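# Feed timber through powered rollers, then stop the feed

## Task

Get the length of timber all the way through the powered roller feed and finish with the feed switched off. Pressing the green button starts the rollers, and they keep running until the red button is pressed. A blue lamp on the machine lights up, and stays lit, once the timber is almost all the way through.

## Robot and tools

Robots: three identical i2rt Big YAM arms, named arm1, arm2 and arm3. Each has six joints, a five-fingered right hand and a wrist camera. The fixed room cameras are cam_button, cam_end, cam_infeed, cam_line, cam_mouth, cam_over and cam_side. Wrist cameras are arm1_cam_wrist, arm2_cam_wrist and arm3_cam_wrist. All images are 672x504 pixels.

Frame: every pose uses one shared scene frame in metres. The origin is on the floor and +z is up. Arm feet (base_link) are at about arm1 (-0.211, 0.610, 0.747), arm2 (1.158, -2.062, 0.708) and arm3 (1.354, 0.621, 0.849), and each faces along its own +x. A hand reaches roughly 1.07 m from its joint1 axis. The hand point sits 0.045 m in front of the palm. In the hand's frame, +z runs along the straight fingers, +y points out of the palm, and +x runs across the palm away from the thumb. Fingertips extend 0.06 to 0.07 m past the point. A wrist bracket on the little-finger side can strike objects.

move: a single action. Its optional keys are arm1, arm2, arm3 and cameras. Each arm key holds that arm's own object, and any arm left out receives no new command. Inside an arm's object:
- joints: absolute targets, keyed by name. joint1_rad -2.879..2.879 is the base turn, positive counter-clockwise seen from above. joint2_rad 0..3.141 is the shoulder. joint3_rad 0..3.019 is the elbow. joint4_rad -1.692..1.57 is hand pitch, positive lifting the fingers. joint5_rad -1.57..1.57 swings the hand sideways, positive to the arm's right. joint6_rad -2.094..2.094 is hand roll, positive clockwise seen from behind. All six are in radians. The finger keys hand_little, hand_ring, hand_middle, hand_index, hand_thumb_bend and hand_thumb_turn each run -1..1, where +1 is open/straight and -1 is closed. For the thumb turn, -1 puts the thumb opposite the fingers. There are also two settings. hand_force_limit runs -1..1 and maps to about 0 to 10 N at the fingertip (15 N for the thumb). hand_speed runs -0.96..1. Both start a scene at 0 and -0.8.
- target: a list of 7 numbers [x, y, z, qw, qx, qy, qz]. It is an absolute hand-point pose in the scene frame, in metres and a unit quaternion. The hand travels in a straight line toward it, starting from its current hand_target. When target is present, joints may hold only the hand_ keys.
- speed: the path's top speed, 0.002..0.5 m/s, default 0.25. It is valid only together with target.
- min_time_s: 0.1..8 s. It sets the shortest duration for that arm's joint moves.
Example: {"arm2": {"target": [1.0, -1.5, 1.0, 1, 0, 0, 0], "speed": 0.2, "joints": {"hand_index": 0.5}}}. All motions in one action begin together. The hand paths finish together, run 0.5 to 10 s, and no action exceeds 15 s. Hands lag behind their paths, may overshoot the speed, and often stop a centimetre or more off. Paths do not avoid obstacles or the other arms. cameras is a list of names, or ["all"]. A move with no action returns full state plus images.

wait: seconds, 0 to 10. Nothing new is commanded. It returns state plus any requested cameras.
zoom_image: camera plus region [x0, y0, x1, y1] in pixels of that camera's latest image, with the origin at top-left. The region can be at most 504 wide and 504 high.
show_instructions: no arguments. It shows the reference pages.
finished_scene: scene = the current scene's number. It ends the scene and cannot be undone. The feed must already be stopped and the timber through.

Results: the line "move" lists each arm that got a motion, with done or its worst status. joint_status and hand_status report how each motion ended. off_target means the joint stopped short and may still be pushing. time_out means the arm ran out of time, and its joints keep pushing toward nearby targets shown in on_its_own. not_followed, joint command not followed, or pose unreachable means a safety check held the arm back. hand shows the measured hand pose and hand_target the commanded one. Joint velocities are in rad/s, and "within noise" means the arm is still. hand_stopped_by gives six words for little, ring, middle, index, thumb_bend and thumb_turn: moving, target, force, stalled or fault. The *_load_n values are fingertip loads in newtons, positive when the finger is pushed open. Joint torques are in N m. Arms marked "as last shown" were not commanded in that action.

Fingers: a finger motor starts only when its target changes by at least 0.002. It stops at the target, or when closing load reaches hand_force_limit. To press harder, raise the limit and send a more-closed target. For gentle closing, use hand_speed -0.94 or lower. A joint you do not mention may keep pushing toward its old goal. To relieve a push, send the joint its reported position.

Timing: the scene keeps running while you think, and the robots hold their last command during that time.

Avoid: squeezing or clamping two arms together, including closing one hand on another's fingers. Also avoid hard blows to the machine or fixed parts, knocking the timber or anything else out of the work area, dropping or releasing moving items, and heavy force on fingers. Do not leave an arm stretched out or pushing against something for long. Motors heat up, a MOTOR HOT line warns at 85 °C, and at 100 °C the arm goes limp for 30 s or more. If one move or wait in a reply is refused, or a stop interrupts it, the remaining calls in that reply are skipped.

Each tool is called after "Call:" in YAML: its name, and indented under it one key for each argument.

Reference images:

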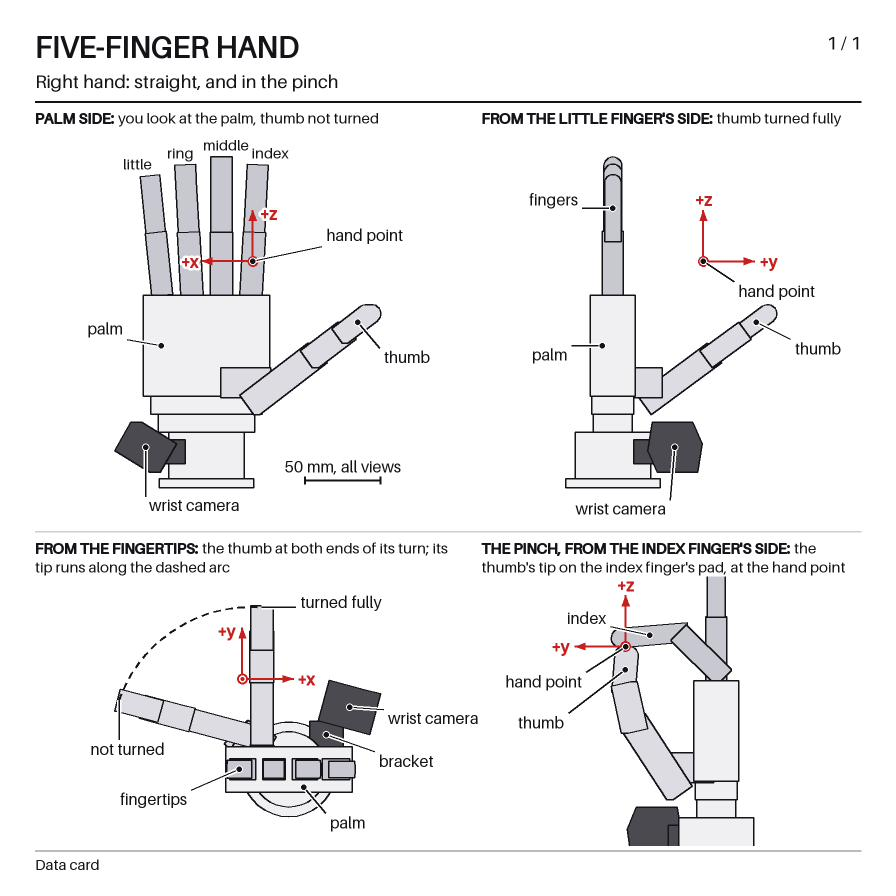

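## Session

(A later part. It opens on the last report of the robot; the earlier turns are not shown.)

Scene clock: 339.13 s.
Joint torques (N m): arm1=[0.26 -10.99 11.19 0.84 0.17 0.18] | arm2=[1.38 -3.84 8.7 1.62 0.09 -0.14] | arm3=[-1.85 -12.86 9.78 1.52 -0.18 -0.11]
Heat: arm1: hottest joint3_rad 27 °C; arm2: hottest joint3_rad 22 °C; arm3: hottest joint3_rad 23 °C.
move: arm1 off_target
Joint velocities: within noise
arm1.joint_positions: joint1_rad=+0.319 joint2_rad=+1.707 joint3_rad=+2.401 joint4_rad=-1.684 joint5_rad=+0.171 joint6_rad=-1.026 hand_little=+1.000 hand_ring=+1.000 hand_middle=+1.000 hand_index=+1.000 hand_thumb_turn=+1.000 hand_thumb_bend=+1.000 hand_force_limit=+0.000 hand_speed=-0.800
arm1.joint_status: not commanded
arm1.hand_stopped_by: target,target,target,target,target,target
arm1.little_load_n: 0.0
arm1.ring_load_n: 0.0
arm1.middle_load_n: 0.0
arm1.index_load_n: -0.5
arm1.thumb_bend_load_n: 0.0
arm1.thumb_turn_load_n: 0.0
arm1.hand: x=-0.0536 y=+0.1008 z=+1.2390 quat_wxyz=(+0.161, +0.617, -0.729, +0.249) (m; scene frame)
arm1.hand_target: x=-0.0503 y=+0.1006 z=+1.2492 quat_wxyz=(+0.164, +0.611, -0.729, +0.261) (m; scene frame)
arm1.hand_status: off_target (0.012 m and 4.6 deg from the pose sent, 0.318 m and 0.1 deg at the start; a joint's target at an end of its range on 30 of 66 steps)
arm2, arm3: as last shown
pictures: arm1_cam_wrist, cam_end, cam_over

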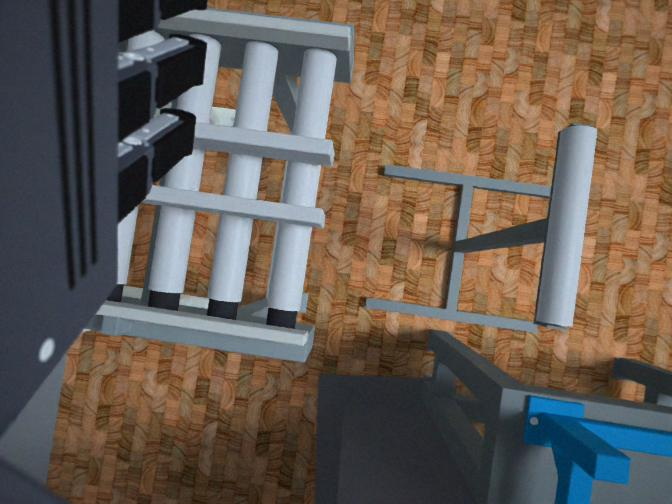

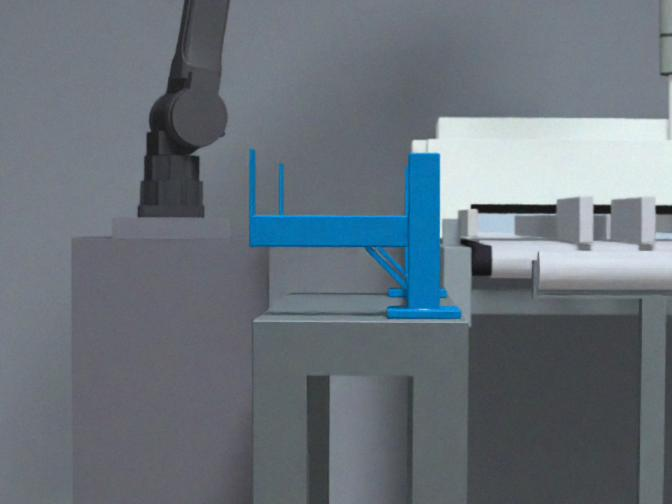

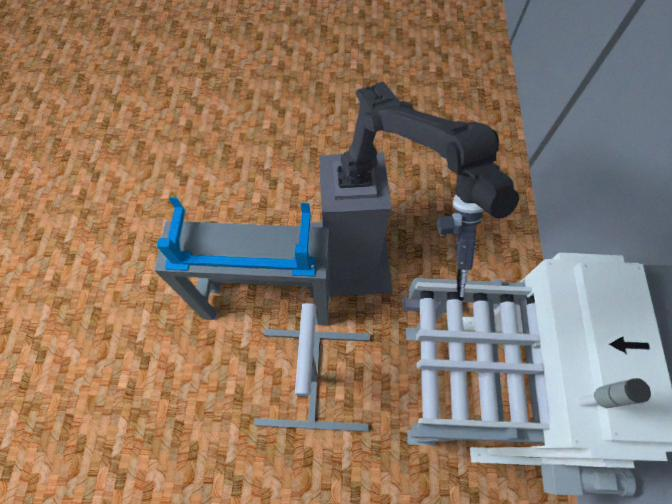

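Call:
zoom_image:
  camera: "cam_line"
  region: [472, 252, 672, 504]

Call:
move:
  cameras: ["all"]

Call:
zoom_image:
  camera: "cam_line"
  region: [472, 252, 672, 504]

Call:
zoom_image:
  camera: "cam_infeed"
  region: [250, 180, 550, 300]

Call:
zoom_image:
  camera: "arm3_cam_wrist"
  region: [0, 400, 350, 504]

This scene's latest camera images include none from cam_line. They are from: arm1_cam_wrist, cam_end, cam_over. cam_line's image comes with the result of a call that names it in "cameras".

Scene clock: 395.47 s.
Joint torques (N m): arm1=[0.26 -11.16 11.19 0.83 0.17 0.18] | arm2=[1.38 -3.78 8.7 1.62 0.09 -0.14] | arm3=[-1.9 -12.92 9.76 1.51 -0.19 -0.11]
Heat: arm1: hottest joint3_rad 28 °C; arm2: hottest joint3_rad 22 °C; arm3: hottest joint3_rad 23 °C.
Joint velocities: within noise
arm1.joint_positions: joint1_rad=+0.319 joint2_rad=+1.707 joint3_rad=+2.401 joint4_rad=-1.684 joint5_rad=+0.171 joint6_rad=-1.026 hand_little=+1.000 hand_ring=+1.000 hand_middle=+1.000 hand_index=+1.000 hand_thumb_turn=+1.000 hand_thumb_bend=+1.000 hand_force_limit=+0.000 hand_speed=-0.800
arm1.joint_status: not commanded
arm1.hand_stopped_by: target,target,target,target,target,target
arm1.little_load_n: 0.0
arm1.ring_load_n: 0.0
arm1.middle_load_n: 0.0
arm1.index_load_n: 0.0
arm1.thumb_bend_load_n: 0.0
arm1.thumb_turn_load_n: 0.0
arm1.hand: x=-0.0536 y=+0.1008 z=+1.2390 quat_wxyz=(+0.161, +0.617, -0.729, +0.249) (m; scene frame)
arm1.hand_target: x=-0.0503 y=+0.1006 z=+1.2492 quat_wxyz=(+0.164, +0.611, -0.729, +0.261) (m; scene frame)
arm1.hand_status: off_target (0.012 m and 4.6 deg from the pose sent, 0.318 m and 0.1 deg at the start; a joint's target at an end of its range on 30 of 66 steps)
arm2.joint_positions: joint1_rad=+0.241 joint2_rad=+0.906 joint3_rad=+1.462 joint4_rad=-1.589 joint5_rad=-0.002 joint6_rad=-1.291 hand_little=+1.000 hand_ring=+1.000 hand_middle=+1.000 hand_index=+1.000 hand_thumb_turn=+1.000 hand_thumb_bend=+1.000 hand_force_limit=+0.000 hand_speed=-0.800
arm2.joint_status: not commanded
arm2.hand_stopped_by: target,target,target,target,target,target
arm2.little_load_n: 0.0
arm2.ring_load_n: 0.0
arm2.middle_load_n: 0.0
arm2.index_load_n: 0.0
arm2.thumb_bend_load_n: 0.0
arm2.thumb_turn_load_n: 0.0
arm2.hand: x=+1.0753 y=-1.8112 z=+1.1286 quat_wxyz=(-0.249, +0.601, +0.752, +0.104) (m; scene frame)
arm2.hand_target: x=+1.0751 y=-1.8144 z=+1.1377 quat_wxyz=(-0.256, +0.593, +0.756, +0.108) (m; scene frame)
arm2.hand_status: not commanded
arm3.joint_positions: joint1_rad=-0.341 joint2_rad=+1.571 joint3_rad=+2.173 joint4_rad=-1.551 joint5_rad=-0.211 joint6_rad=-1.549 hand_little=+1.000 hand_ring=+1.000 hand_middle=+1.000 hand_index=+1.000 hand_thumb_turn=+1.000 hand_thumb_bend=+1.000 hand_force_limit=+0.000 hand_speed=-0.800
arm3.joint_status: not commanded
arm3.hand_stopped_by: target,target,target,target,target,target
arm3.little_load_n: 0.0
arm3.ring_load_n: 0.0
arm3.middle_load_n: 0.0
arm3.index_load_n: 0.0
arm3.thumb_bend_load_n: 0.0
arm3.thumb_turn_load_n: 0.0
arm3.hand: x=+1.1267 y=+0.1246 z=+1.3241 quat_wxyz=(+0.189, +0.544, -0.777, +0.253) (m; scene frame)
arm3.hand_target: x=+1.1201 y=+0.1203 z=+1.3299 quat_wxyz=(+0.194, +0.547, -0.774, +0.254) (m; scene frame)
arm3.hand_status: not commanded
pictures: arm1_cam_wrist, arm2_cam_wrist, arm3_cam_wrist, cam_button, cam_end, cam_infeed, cam_line, cam_mouth, cam_over, cam_side

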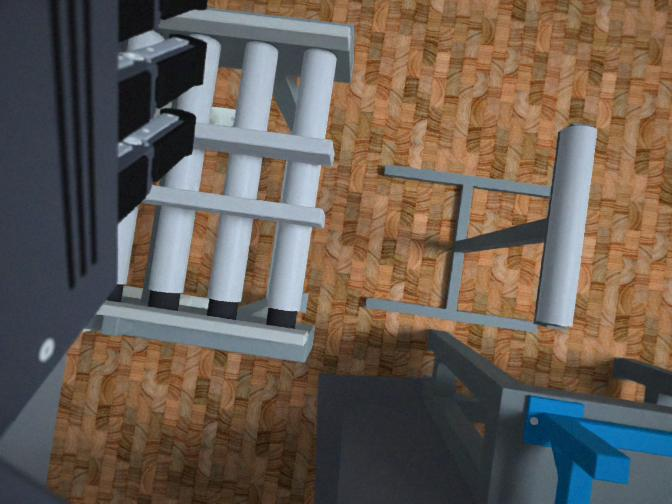

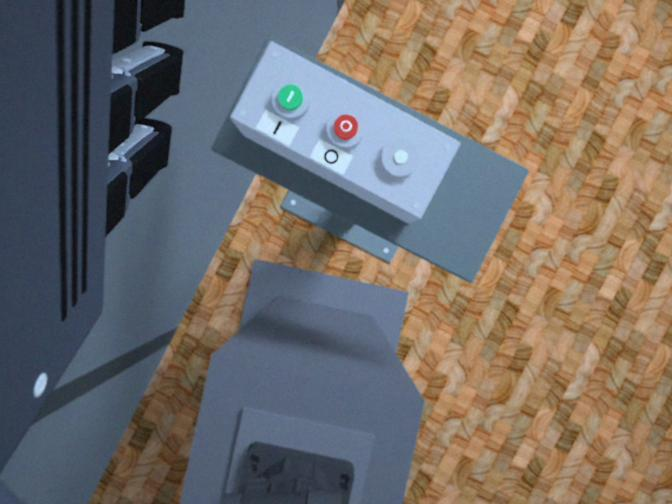

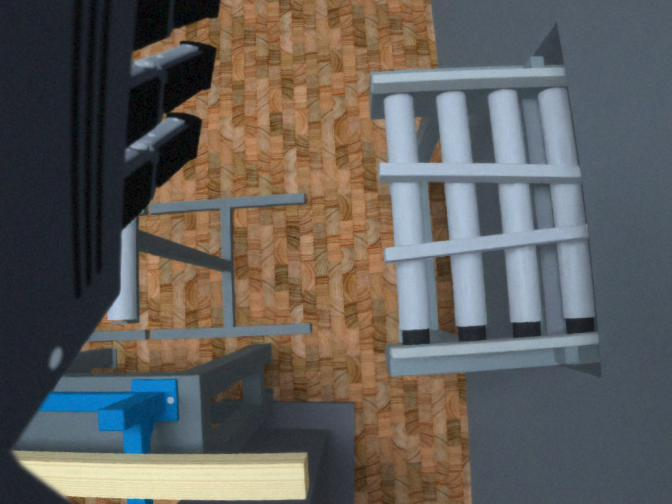

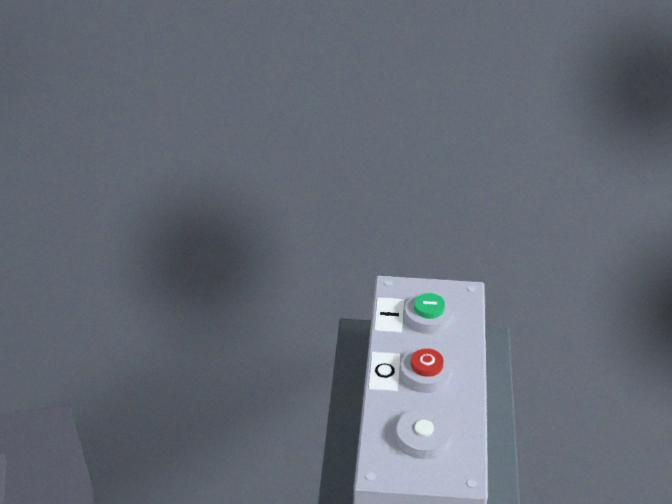

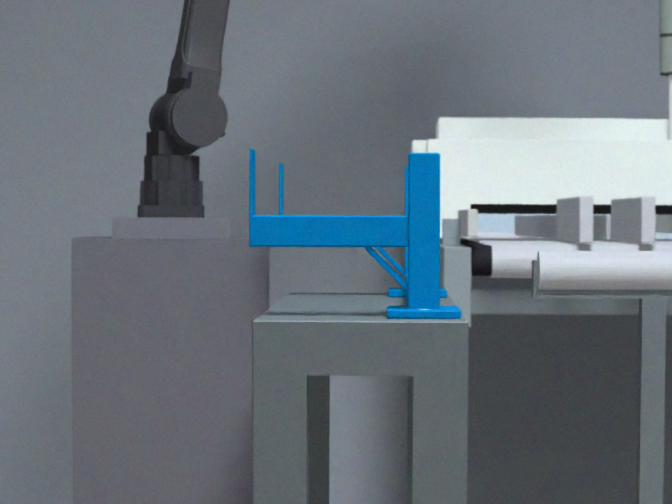

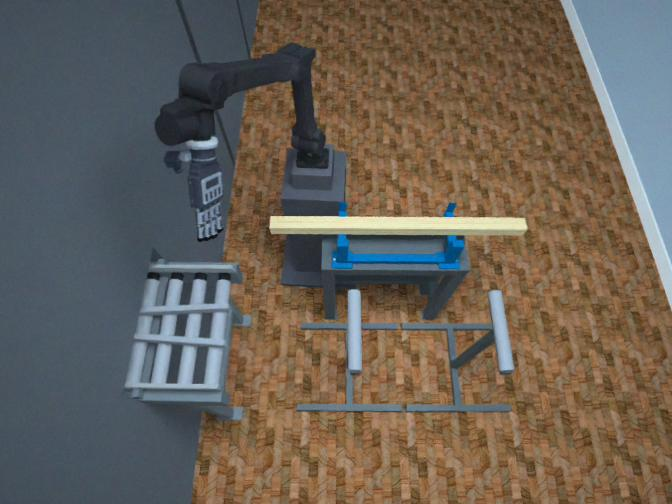

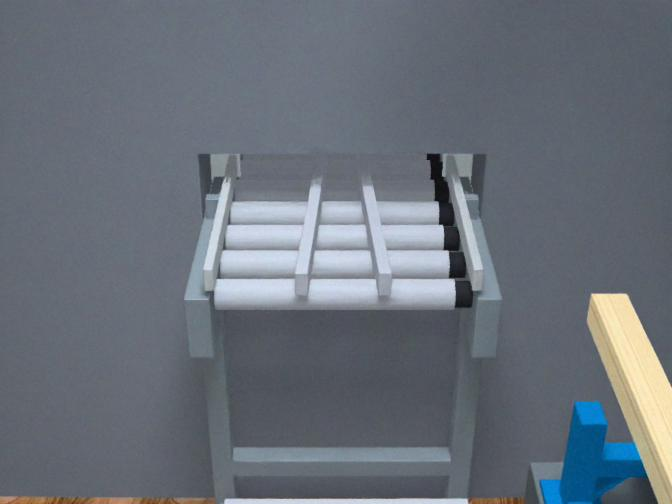

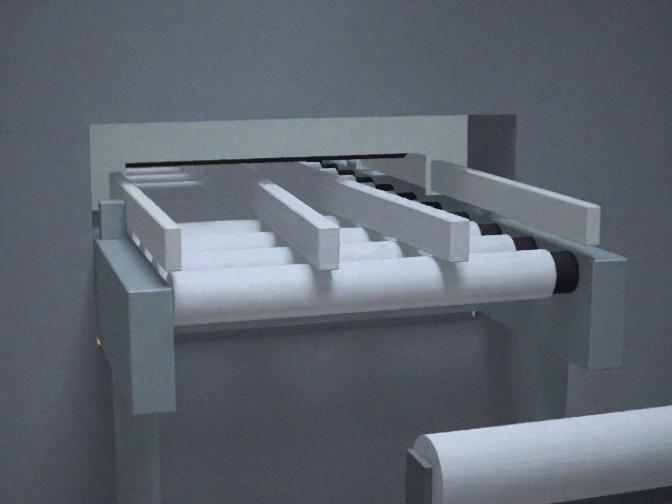

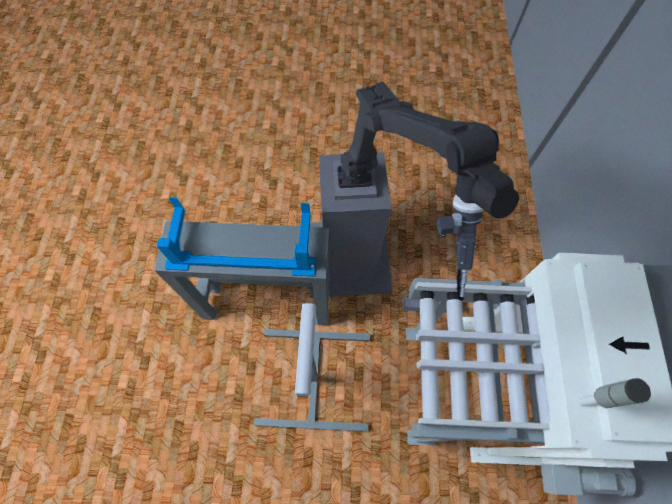

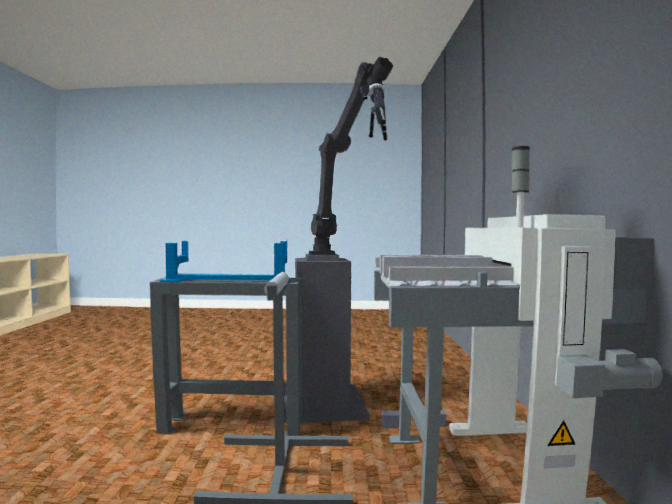

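Scaled by 2.000 from the camera's 672x504 image, which has a finer 960x720 frame.

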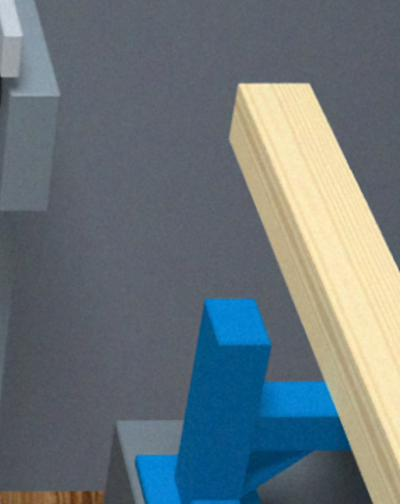

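Scaled by 1.680 from the camera's 672x504 image, which has a finer 960x720 frame.

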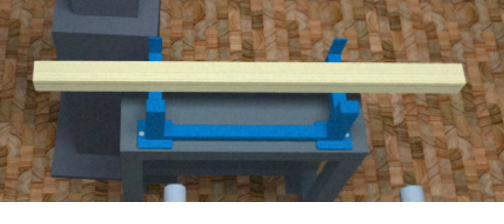

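Scaled by 1.440 from the camera's 672x504 image, which has a finer 960x720 frame.

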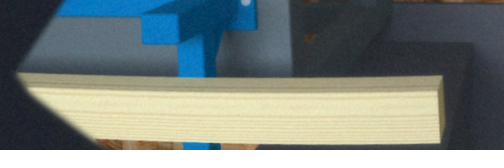

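Call:
move:
  arm2: {"target": [0.953, -1.753, 0.95, 0.0, 1.0, 0.0, 0.0], "speed": 0.25, "joints": {"hand_little": -1, "hand_ring": -1, "hand_middle": -1, "hand_speed": 0.4}}
  arm3: {"target": [1.40, 0.30, 1.15, 0.0, 0.0, 1.0, 0.0], "speed": 0.25, "joints": {"hand_thumb_turn": -1, "hand_speed": 0.4}}
  cameras: ["arm2_cam_wrist", "arm3_cam_wrist", "cam_button", "cam_infeed"]

Scene clock: 453.90 s.
Joint torques (N m): arm1=[0.26 -11.16 11.21 0.81 0.17 0.18] | arm2=[-0.03 -10.81 7.12 1.54 -0.13 0.08] | arm3=[-0.32 -11.99 7.01 0.43 -0.05 0.25]
Heat: arm1: hottest joint3_rad 28 °C; arm2: hottest joint3_rad 22 °C; arm3: hottest joint3_rad 24 °C.
move: arm2 done; arm3 done
Joint velocities: within noise
arm1: as last shown
arm2.joint_positions: joint1_rad=+0.187 joint2_rad=+1.405 joint3_rad=+1.397 joint4_rad=-1.570 joint5_rad=+0.000 joint6_rad=+0.430 hand_little=-1.000 hand_ring=-1.000 hand_middle=-1.000 hand_index=+1.000 hand_thumb_turn=+1.000 hand_thumb_bend=+1.000 hand_force_limit=+0.000 hand_speed=+0.400
arm2.joint_status: all done
arm2.hand_stopped_by: target,target,target,target,target,target
arm2.little_load_n: 0.0
arm2.ring_load_n: 0.0
arm2.middle_load_n: 0.0
arm2.index_load_n: 0.0
arm2.thumb_bend_load_n: 0.0
arm2.thumb_turn_load_n: 0.0
arm2.hand: x=+0.9533 y=-1.7590 z=+0.9556 quat_wxyz=(-0.001, +1.000, +0.009, +0.001) (m; scene frame)
arm2.hand_target: x=+0.9531 y=-1.7531 z=+0.9500 quat_wxyz=(+0.000, +1.000, +0.000, +0.000) (m; scene frame)
arm2.hand_status: done (0.008 m and 1.0 deg from the pose sent, 0.224 m and 106.1 deg at the start)
arm3.joint_positions: joint1_rad=+0.093 joint2_rad=+1.334 joint3_rad=+1.484 joint4_rad=-1.696 joint5_rad=+0.011 joint6_rad=+0.036 hand_little=+1.000 hand_ring=+1.000 hand_middle=+1.000 hand_index=+1.000 hand_thumb_turn=-1.000 hand_thumb_bend=+1.000 hand_force_limit=+0.000 hand_speed=+0.400
arm3.joint_status: all done
arm3.hand_stopped_by: target,target,target,target,target,target
arm3.little_load_n: 0.0
arm3.ring_load_n: 0.0
arm3.middle_load_n: 0.0
arm3.index_load_n: 0.0
arm3.thumb_bend_load_n: 0.0
arm3.thumb_turn_load_n: 0.0
arm3.hand: x=+1.3951 y=+0.2951 z=+1.1476 quat_wxyz=(+0.001, +0.002, -1.000, +0.008) (m; scene frame)
arm3.hand_target: x=+1.3998 y=+0.2999 z=+1.1495 quat_wxyz=(-0.001, +0.000, -1.000, +0.007) (m; scene frame)
arm3.hand_status: done (0.007 m and 1.0 deg from the pose sent, 0.368 m and 78.0 deg at the start; a joint's target at an end of its range on 55 of 142 steps)
pictures: arm2_cam_wrist, arm3_cam_wrist, cam_button, cam_infeed

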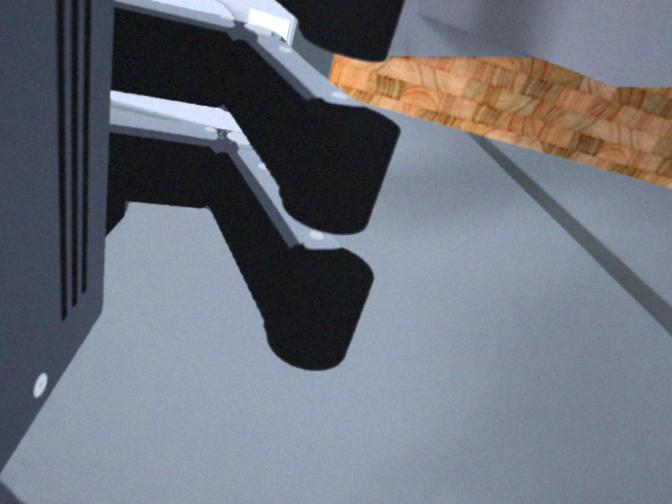

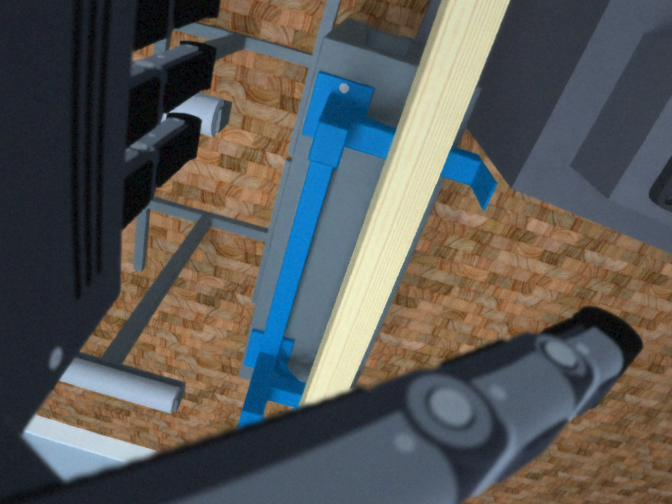

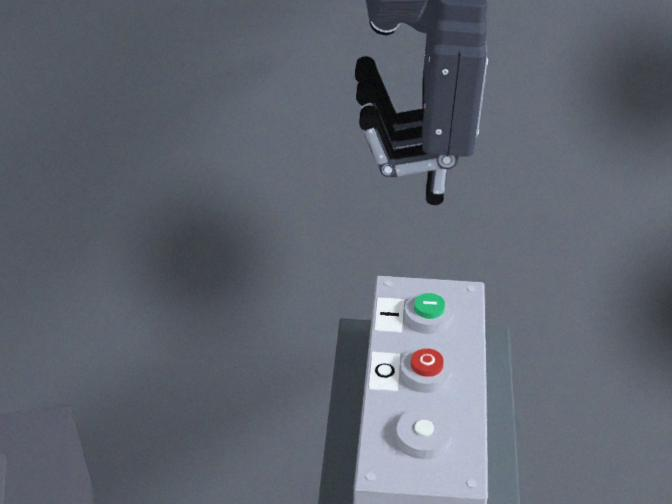

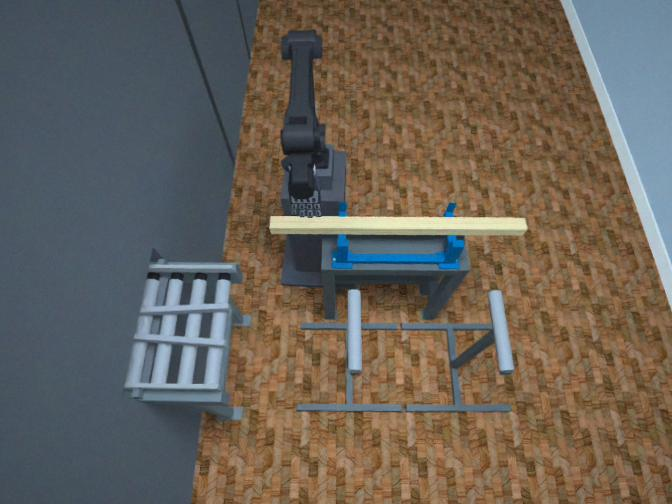

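Call:
move:
  arm3: {"target": [1.62, 0.385, 1.02, 0.0, 0.0, 1.0, 0.0], "speed": 0.25}
  cameras: ["arm3_cam_wrist", "cam_infeed", "cam_line"]

Call:
zoom_image:
  camera: "arm3_cam_wrist"
  region: [200, 0, 672, 504]

Call:
zoom_image:
  camera: "cam_infeed"
  region: [250, 120, 550, 300]

Scene clock: 482.97 s.
Joint torques (N m): arm1=[0.26 -11.11 11.19 0.81 0.17 0.18] | arm2=[0.03 -10.81 7.12 1.54 -0.13 0.06] | arm3=[-0.32 -9.29 7.27 1.16 0.22 0.26]
Heat: arm1: hottest joint3_rad 29 °C; arm2: hottest joint2_rad 21 °C; arm3: hottest joint3_rad 24 °C.
move: arm3 done
Joint velocities: within noise
arm1, arm2: as last shown
arm3.joint_positions: joint1_rad=+0.728 joint2_rad=+1.325 joint3_rad=+1.148 joint4_rad=-1.382 joint5_rad=+0.009 joint6_rad=+0.670 hand_little=+1.000 hand_ring=+1.000 hand_middle=+1.000 hand_index=+1.000 hand_thumb_turn=-1.000 hand_thumb_bend=+1.000 hand_force_limit=+0.000 hand_speed=+0.400
arm3.joint_status: not commanded
arm3.hand_stopped_by: target,target,target,target,target,target
arm3.little_load_n: 0.0
arm3.ring_load_n: 0.0
arm3.middle_load_n: 0.0
arm3.index_load_n: -0.5
arm3.thumb_bend_load_n: 0.0
arm3.thumb_turn_load_n: 0.0
arm3.hand: x=+1.6155 y=+0.3859 z=+1.0265 quat_wxyz=(-0.004, +0.003, -1.000, +0.002) (m; scene frame)
arm3.hand_target: x=+1.6199 y=+0.3851 z=+1.0201 quat_wxyz=(+0.000, +0.000, -1.000, +0.000) (m; scene frame)
arm3.hand_status: done (0.008 m and 0.7 deg from the pose sent, 0.274 m and 1.0 deg at the start)
pictures: arm3_cam_wrist, cam_infeed, cam_line

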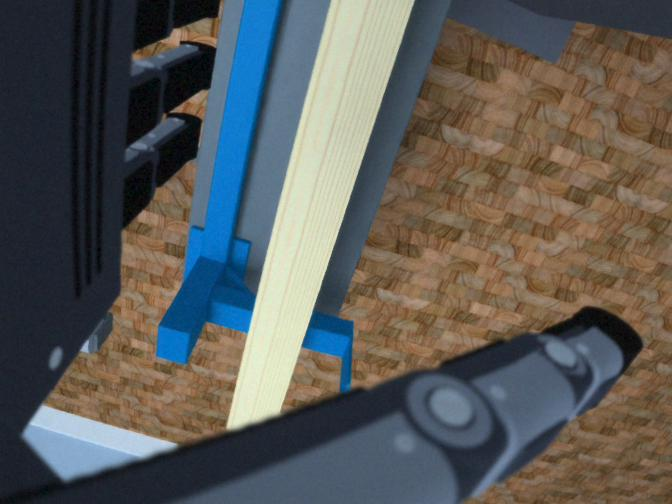

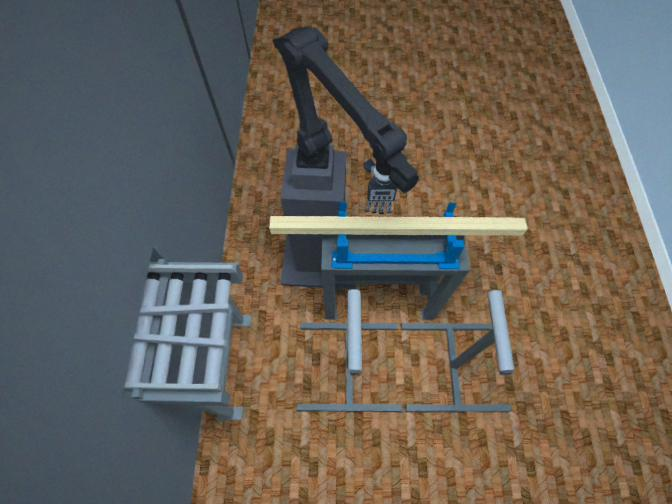

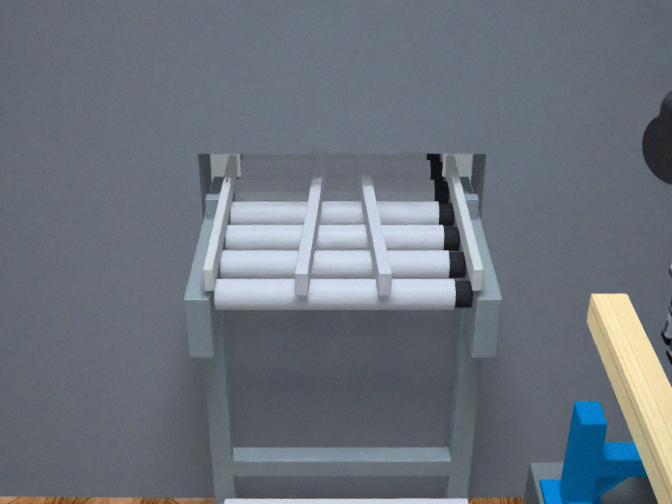

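Scaled by 1.000.

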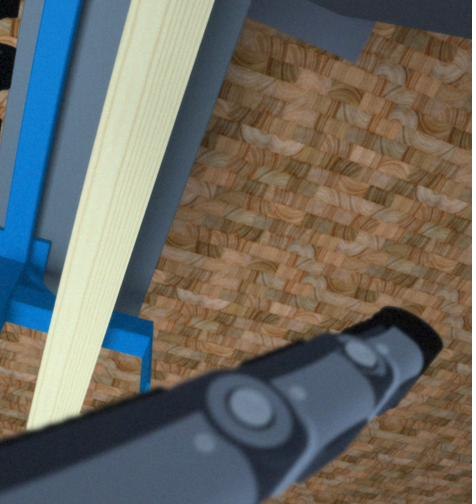

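Scaled by 1.680 from the camera's 672x504 image, which has a finer 960x720 frame.

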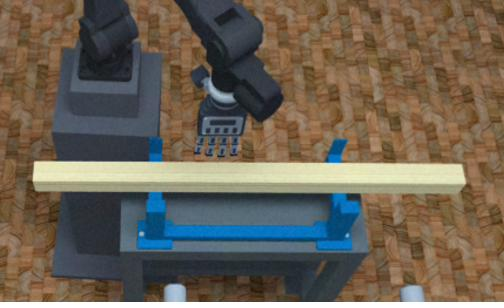

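Call:
move:
  arm3: {"target": [1.80, 0.385, 1.10, 0.0, 0.0, 1.0, 0.0], "speed": 0.3}
  cameras: ["arm3_cam_wrist", "cam_infeed"]

Call:
zoom_image:
  camera: "arm3_cam_wrist"
  region: [200, 0, 672, 504]

Call:
zoom_image:
  camera: "cam_infeed"
  region: [250, 120, 550, 300]

Scene clock: 530.30 s.
Joint torques (N m): arm1=[0.26 -11.16 11.21 0.83 0.17 0.17] | arm2=[0.03 -10.75 7.12 1.52 -0.13 0.07] | arm3=[-0.79 -13.92 10.3 0.38 0.19 0.22]
Heat: arm1: hottest joint3_rad 29 °C; arm2: hottest joint2_rad 22 °C; arm3: hottest joint3_rad 24 °C.
move: arm3 off_target
Joint velocities: within noise
arm1, arm2: as last shown
arm3.joint_positions: joint1_rad=+1.011 joint2_rad=+1.648 joint3_rad=+1.683 joint4_rad=-1.612 joint5_rad=+0.009 joint6_rad=+0.948 hand_little=+1.000 hand_ring=+1.000 hand_middle=+1.000 hand_index=+1.000 hand_thumb_turn=-1.000 hand_thumb_bend=+1.000 hand_force_limit=+0.000 hand_speed=+0.400
arm3.joint_status: not commanded
arm3.hand_stopped_by: target,target,target,target,target,target
arm3.little_load_n: 0.0
arm3.ring_load_n: 0.0
arm3.middle_load_n: 0.0
arm3.index_load_n: 0.0
arm3.thumb_bend_load_n: 0.0
arm3.thumb_turn_load_n: 0.0
arm3.hand: x=+1.7890 y=+0.3909 z=+1.0975 quat_wxyz=(+0.001, +0.005, -1.000, -0.003) (m; scene frame)
arm3.hand_target: x=+1.7998 y=+0.3852 z=+1.1000 quat_wxyz=(-0.001, +0.000, -1.000, +0.000) (m; scene frame)
arm3.hand_status: off_target (0.013 m and 0.7 deg from the pose sent, 0.199 m and 0.7 deg at the start)
pictures: arm3_cam_wrist, cam_infeed

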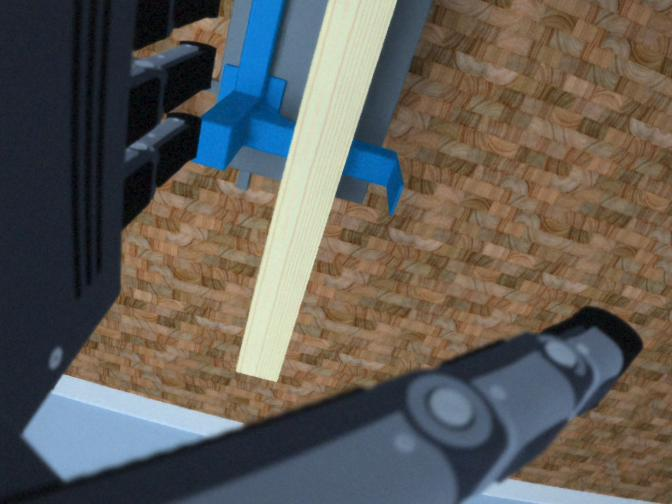

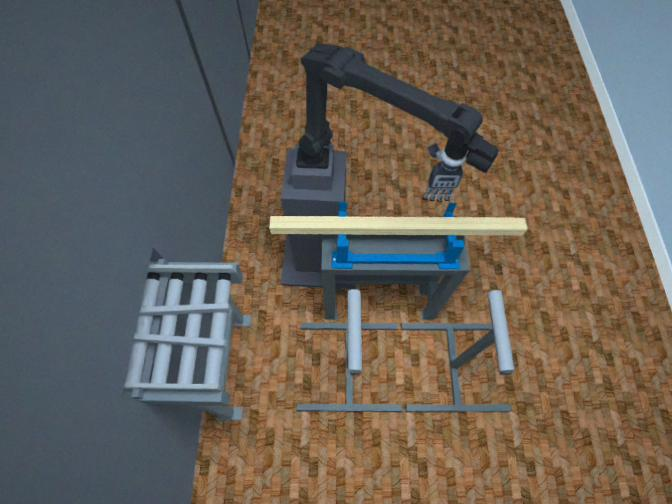

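Scaled by 1.000.

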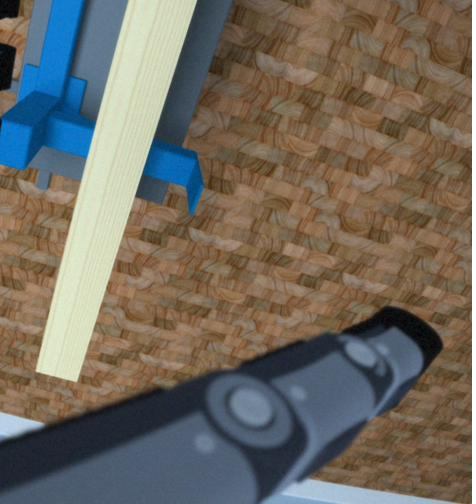

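Scaled by 1.680 from the camera's 672x504 image, which has a finer 960x720 frame.

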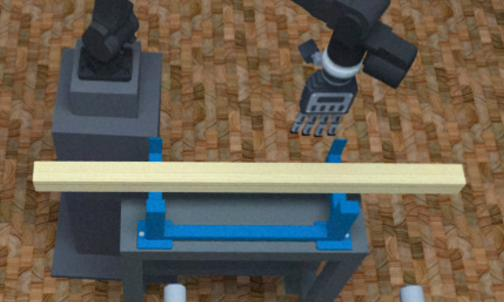

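Call:
move:
  arm3: {"target": [1.70, 0.405, 0.93, 0.0, 0.0, 1.0, 0.0], "speed": 0.25}
  cameras: ["arm3_cam_wrist", "cam_infeed", "cam_line"]

Call:
zoom_image:
  camera: "cam_infeed"
  region: [320, 120, 500, 280]

Scene clock: 563.07 s.
Joint torques (N m): arm1=[0.21 -11.11 11.21 0.83 0.17 0.18] | arm2=[-0.03 -10.81 7.12 1.52 -0.13 0.06] | arm3=[-2.08 -14.04 6.37 1.07 0.01 -0.1]
Heat: arm1: hottest joint3_rad 29 °C; arm2: hottest joint2_rad 22 °C; arm3: hottest joint3_rad 26 °C.
move: arm3 done
Joint velocities: within noise
arm1, arm2: as last shown
arm3.joint_positions: joint1_rad=+0.924 joint2_rad=+1.537 joint3_rad=+1.093 joint4_rad=-1.142 joint5_rad=+0.014 joint6_rad=+0.877 hand_little=+1.000 hand_ring=+1.000 hand_middle=+1.000 hand_index=+1.000 hand_thumb_turn=-1.000 hand_thumb_bend=+1.000 hand_force_limit=+0.000 hand_speed=+0.400
arm3.joint_status: not commanded
arm3.hand_stopped_by: target,target,target,target,target,target
arm3.little_load_n: 0.0
arm3.ring_load_n: 0.0
arm3.middle_load_n: 0.0
arm3.index_load_n: 0.0
arm3.thumb_bend_load_n: 0.0
arm3.thumb_turn_load_n: 0.0
arm3.hand: x=+1.7022 y=+0.4090 z=+0.9278 quat_wxyz=(+0.006, -0.002, -1.000, -0.004) (m; scene frame)
arm3.hand_target: x=+1.7000 y=+0.4050 z=+0.9300 quat_wxyz=(+0.000, +0.000, -1.000, +0.000) (m; scene frame)
arm3.hand_status: done (0.005 m and 0.9 deg from the pose sent, 0.190 m and 0.7 deg at the start)
pictures: arm3_cam_wrist, cam_infeed, cam_line

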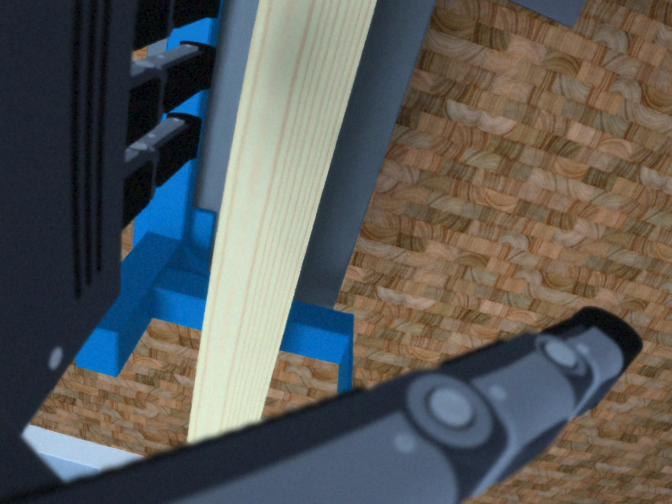

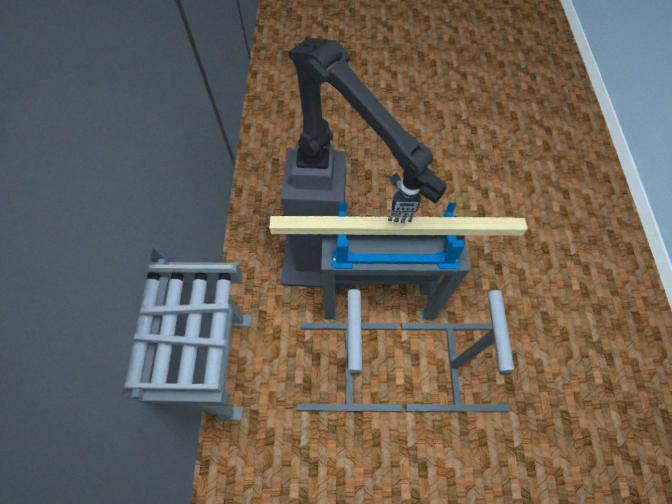

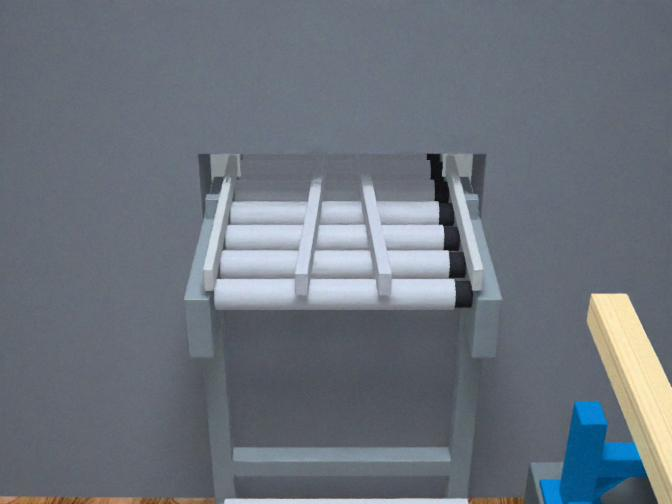

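Scaled by 2.800 from the camera's 672x504 image, which has a finer 960x720 frame.

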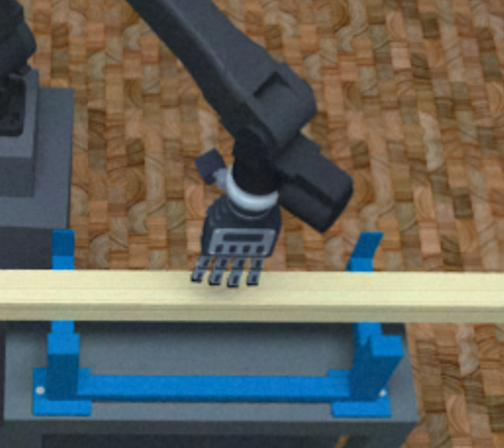

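Call:
move:
  arm3: {"target": [1.688, 0.393, 0.865, 0.0, 0.0, 1.0, 0.0], "speed": 0.1}
  cameras: ["arm3_cam_wrist", "cam_infeed", "cam_line"]

Call:
zoom_image:
  camera: "cam_infeed"
  region: [340, 160, 460, 250]

Scene clock: 623.27 s.
Joint torques (N m): arm1=[0.21 -11.16 11.19 0.81 0.17 0.18] | arm2=[0.03 -10.75 7.12 1.52 -0.13 0.06] | arm3=[-1.96 -11.69 6.02 1.17 0 -0.09]
Heat: arm1: hottest joint3_rad 30 °C; arm2: hottest joint2_rad 22 °C; arm3: hottest joint3_rad 23 °C.
move: arm3 done
Joint velocities: within noise
arm1, arm2: as last shown
arm2.ring_load_n: 0.5
arm2.middle_load_n: 0.5
arm3.joint_positions: joint1_rad=+0.882 joint2_rad=+1.593 joint3_rad=+1.000 joint4_rad=-0.963 joint5_rad=+0.014 joint6_rad=+0.834 hand_little=+1.000 hand_ring=+1.000 hand_middle=+1.000 hand_index=+1.000 hand_thumb_turn=-1.000 hand_thumb_bend=+1.000 hand_force_limit=+0.000 hand_speed=+0.400
arm3.joint_status: not commanded
arm3.hand_stopped_by: target,target,target,target,target,target
arm3.little_load_n: 0.0
arm3.ring_load_n: 0.0
arm3.middle_load_n: 0.0
arm3.index_load_n: 0.0
arm3.thumb_bend_load_n: 0.0
arm3.thumb_turn_load_n: 0.0
arm3.hand: x=+1.6914 y=+0.3956 z=+0.8738 quat_wxyz=(-0.004, -0.002, -1.000, +0.005) (m; scene frame)
arm3.hand_target: x=+1.6879 y=+0.3931 z=+0.8652 quat_wxyz=(+0.000, +0.000, -1.000, +0.000) (m; scene frame)
arm3.hand_status: done (0.010 m and 0.8 deg from the pose sent, 0.066 m and 0.9 deg at the start)
pictures: arm3_cam_wrist, cam_infeed, cam_line

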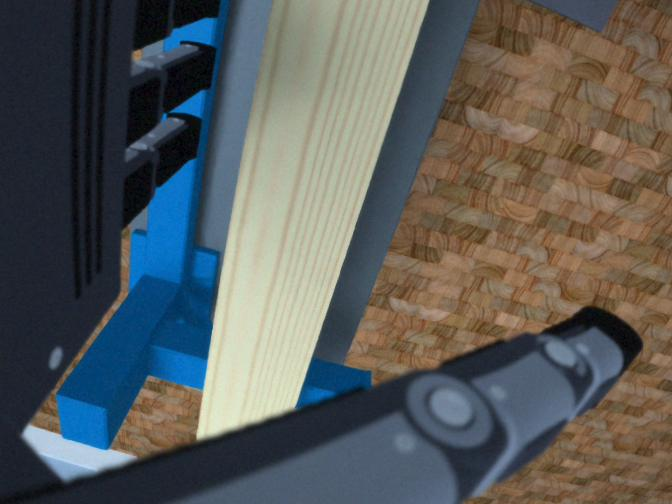

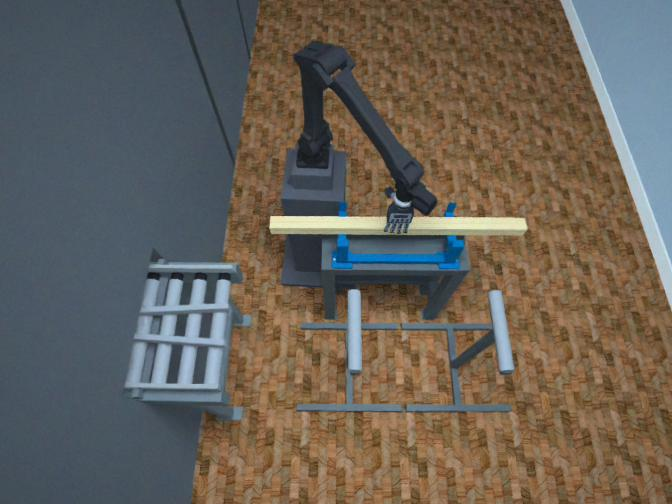

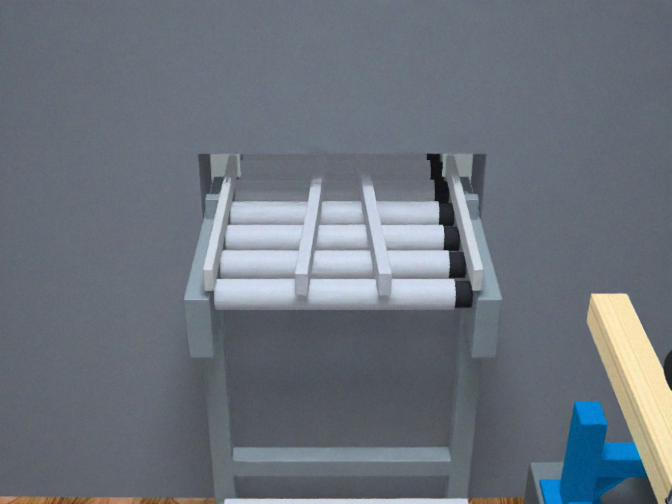

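Scaled by 4.200 from the camera's 672x504 image, which has a finer 960x720 frame.

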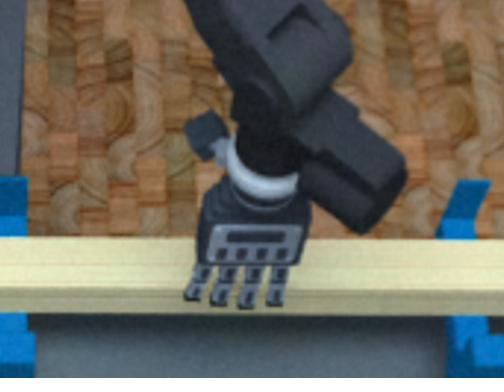

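Call:
move:
  arm3: {"target": [1.686, 0.393, 0.815, 0.0, 0.0, 1.0, 0.0], "speed": 0.08}
  cameras: ["arm3_cam_wrist", "cam_infeed", "cam_line"]

Call:
zoom_image:
  camera: "cam_infeed"
  region: [340, 160, 460, 250]

Call:
zoom_image:
  camera: "arm3_cam_wrist"
  region: [100, 0, 600, 504]

Scene clock: 664.77 s.
Joint torques (N m): arm1=[0.26 -11.16 11.19 0.83 0.17 0.18] | arm2=[0.03 -10.81 7.12 1.54 -0.13 0.06] | arm3=[-2.08 -11.99 5.33 1.16 0 -0.09]
Heat: arm1: hottest joint3_rad 30 °C; arm2: hottest joint2_rad 22 °C; arm3: hottest joint3_rad 21 °C.
move: arm3 off_target
Joint velocities: within noise
arm1, arm2: as last shown
arm2.ring_load_n: 0.0
arm2.middle_load_n: 0.0
arm3.joint_positions: joint1_rad=+0.877 joint2_rad=+1.678 joint3_rad=+0.949 joint4_rad=-0.824 joint5_rad=+0.014 joint6_rad=+0.829 hand_little=+1.000 hand_ring=+1.000 hand_middle=+1.000 hand_index=+1.000 hand_thumb_turn=-1.000 hand_thumb_bend=+1.000 hand_force_limit=+0.000 hand_speed=+0.400
arm3.joint_status: not commanded
arm3.hand_stopped_by: target,target,target,target,target,target
arm3.little_load_n: 0.0
arm3.ring_load_n: 0.0
arm3.middle_load_n: 0.0
arm3.index_load_n: 0.0
arm3.thumb_bend_load_n: 0.0
arm3.thumb_turn_load_n: 0.0
arm3.hand: x=+1.6911 y=+0.3943 z=+0.8250 quat_wxyz=(-0.006, -0.002, -1.000, +0.007) (m; scene frame)
arm3.hand_target: x=+1.6858 y=+0.3931 z=+0.8153 quat_wxyz=(+0.000, +0.000, -1.000, +0.000) (m; scene frame)
arm3.hand_status: off_target (0.011 m and 1.0 deg from the pose sent, 0.059 m and 0.8 deg at the start)
pictures: arm3_cam_wrist, cam_infeed, cam_line

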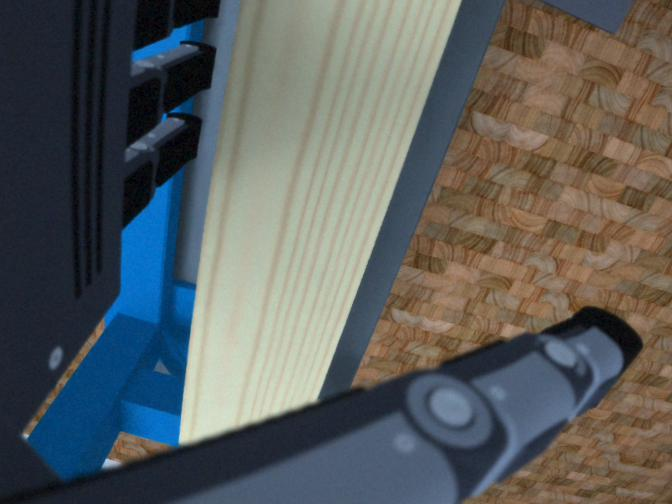

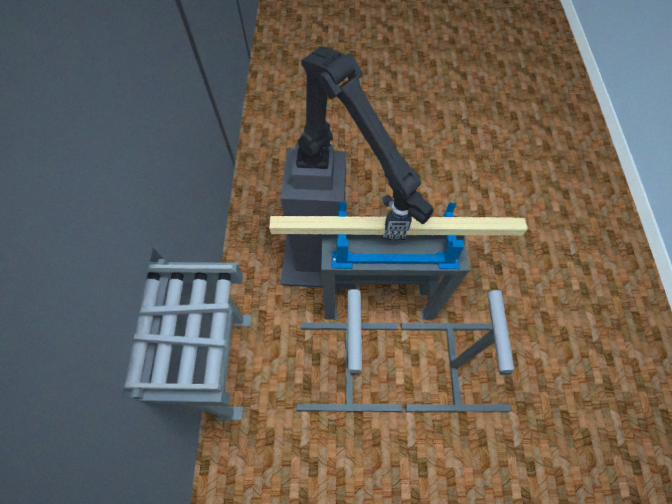

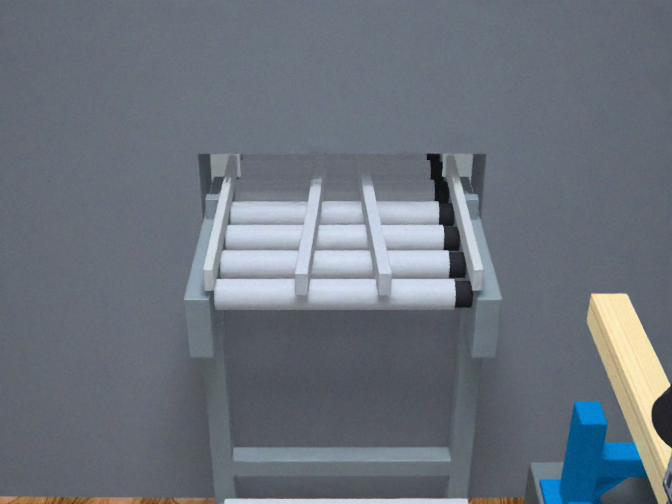

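Scaled by 4.200 from the camera's 672x504 image, which has a finer 960x720 frame.

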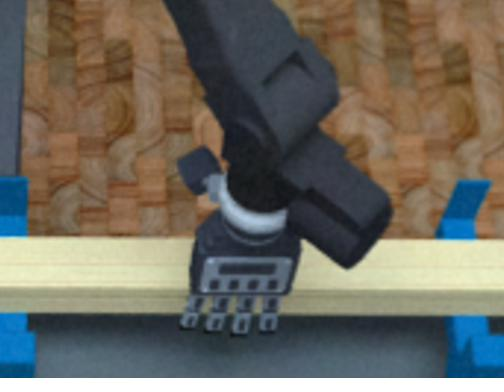

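Scaled by 1.000.

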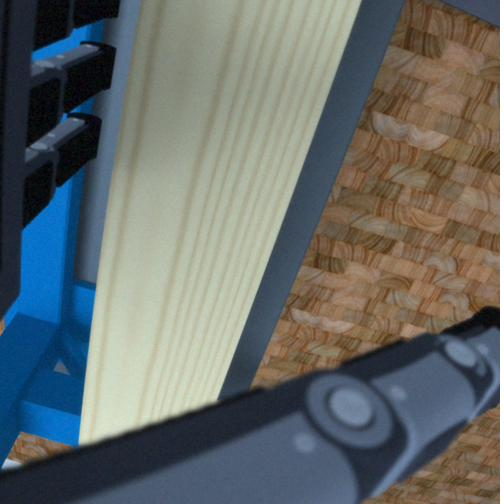

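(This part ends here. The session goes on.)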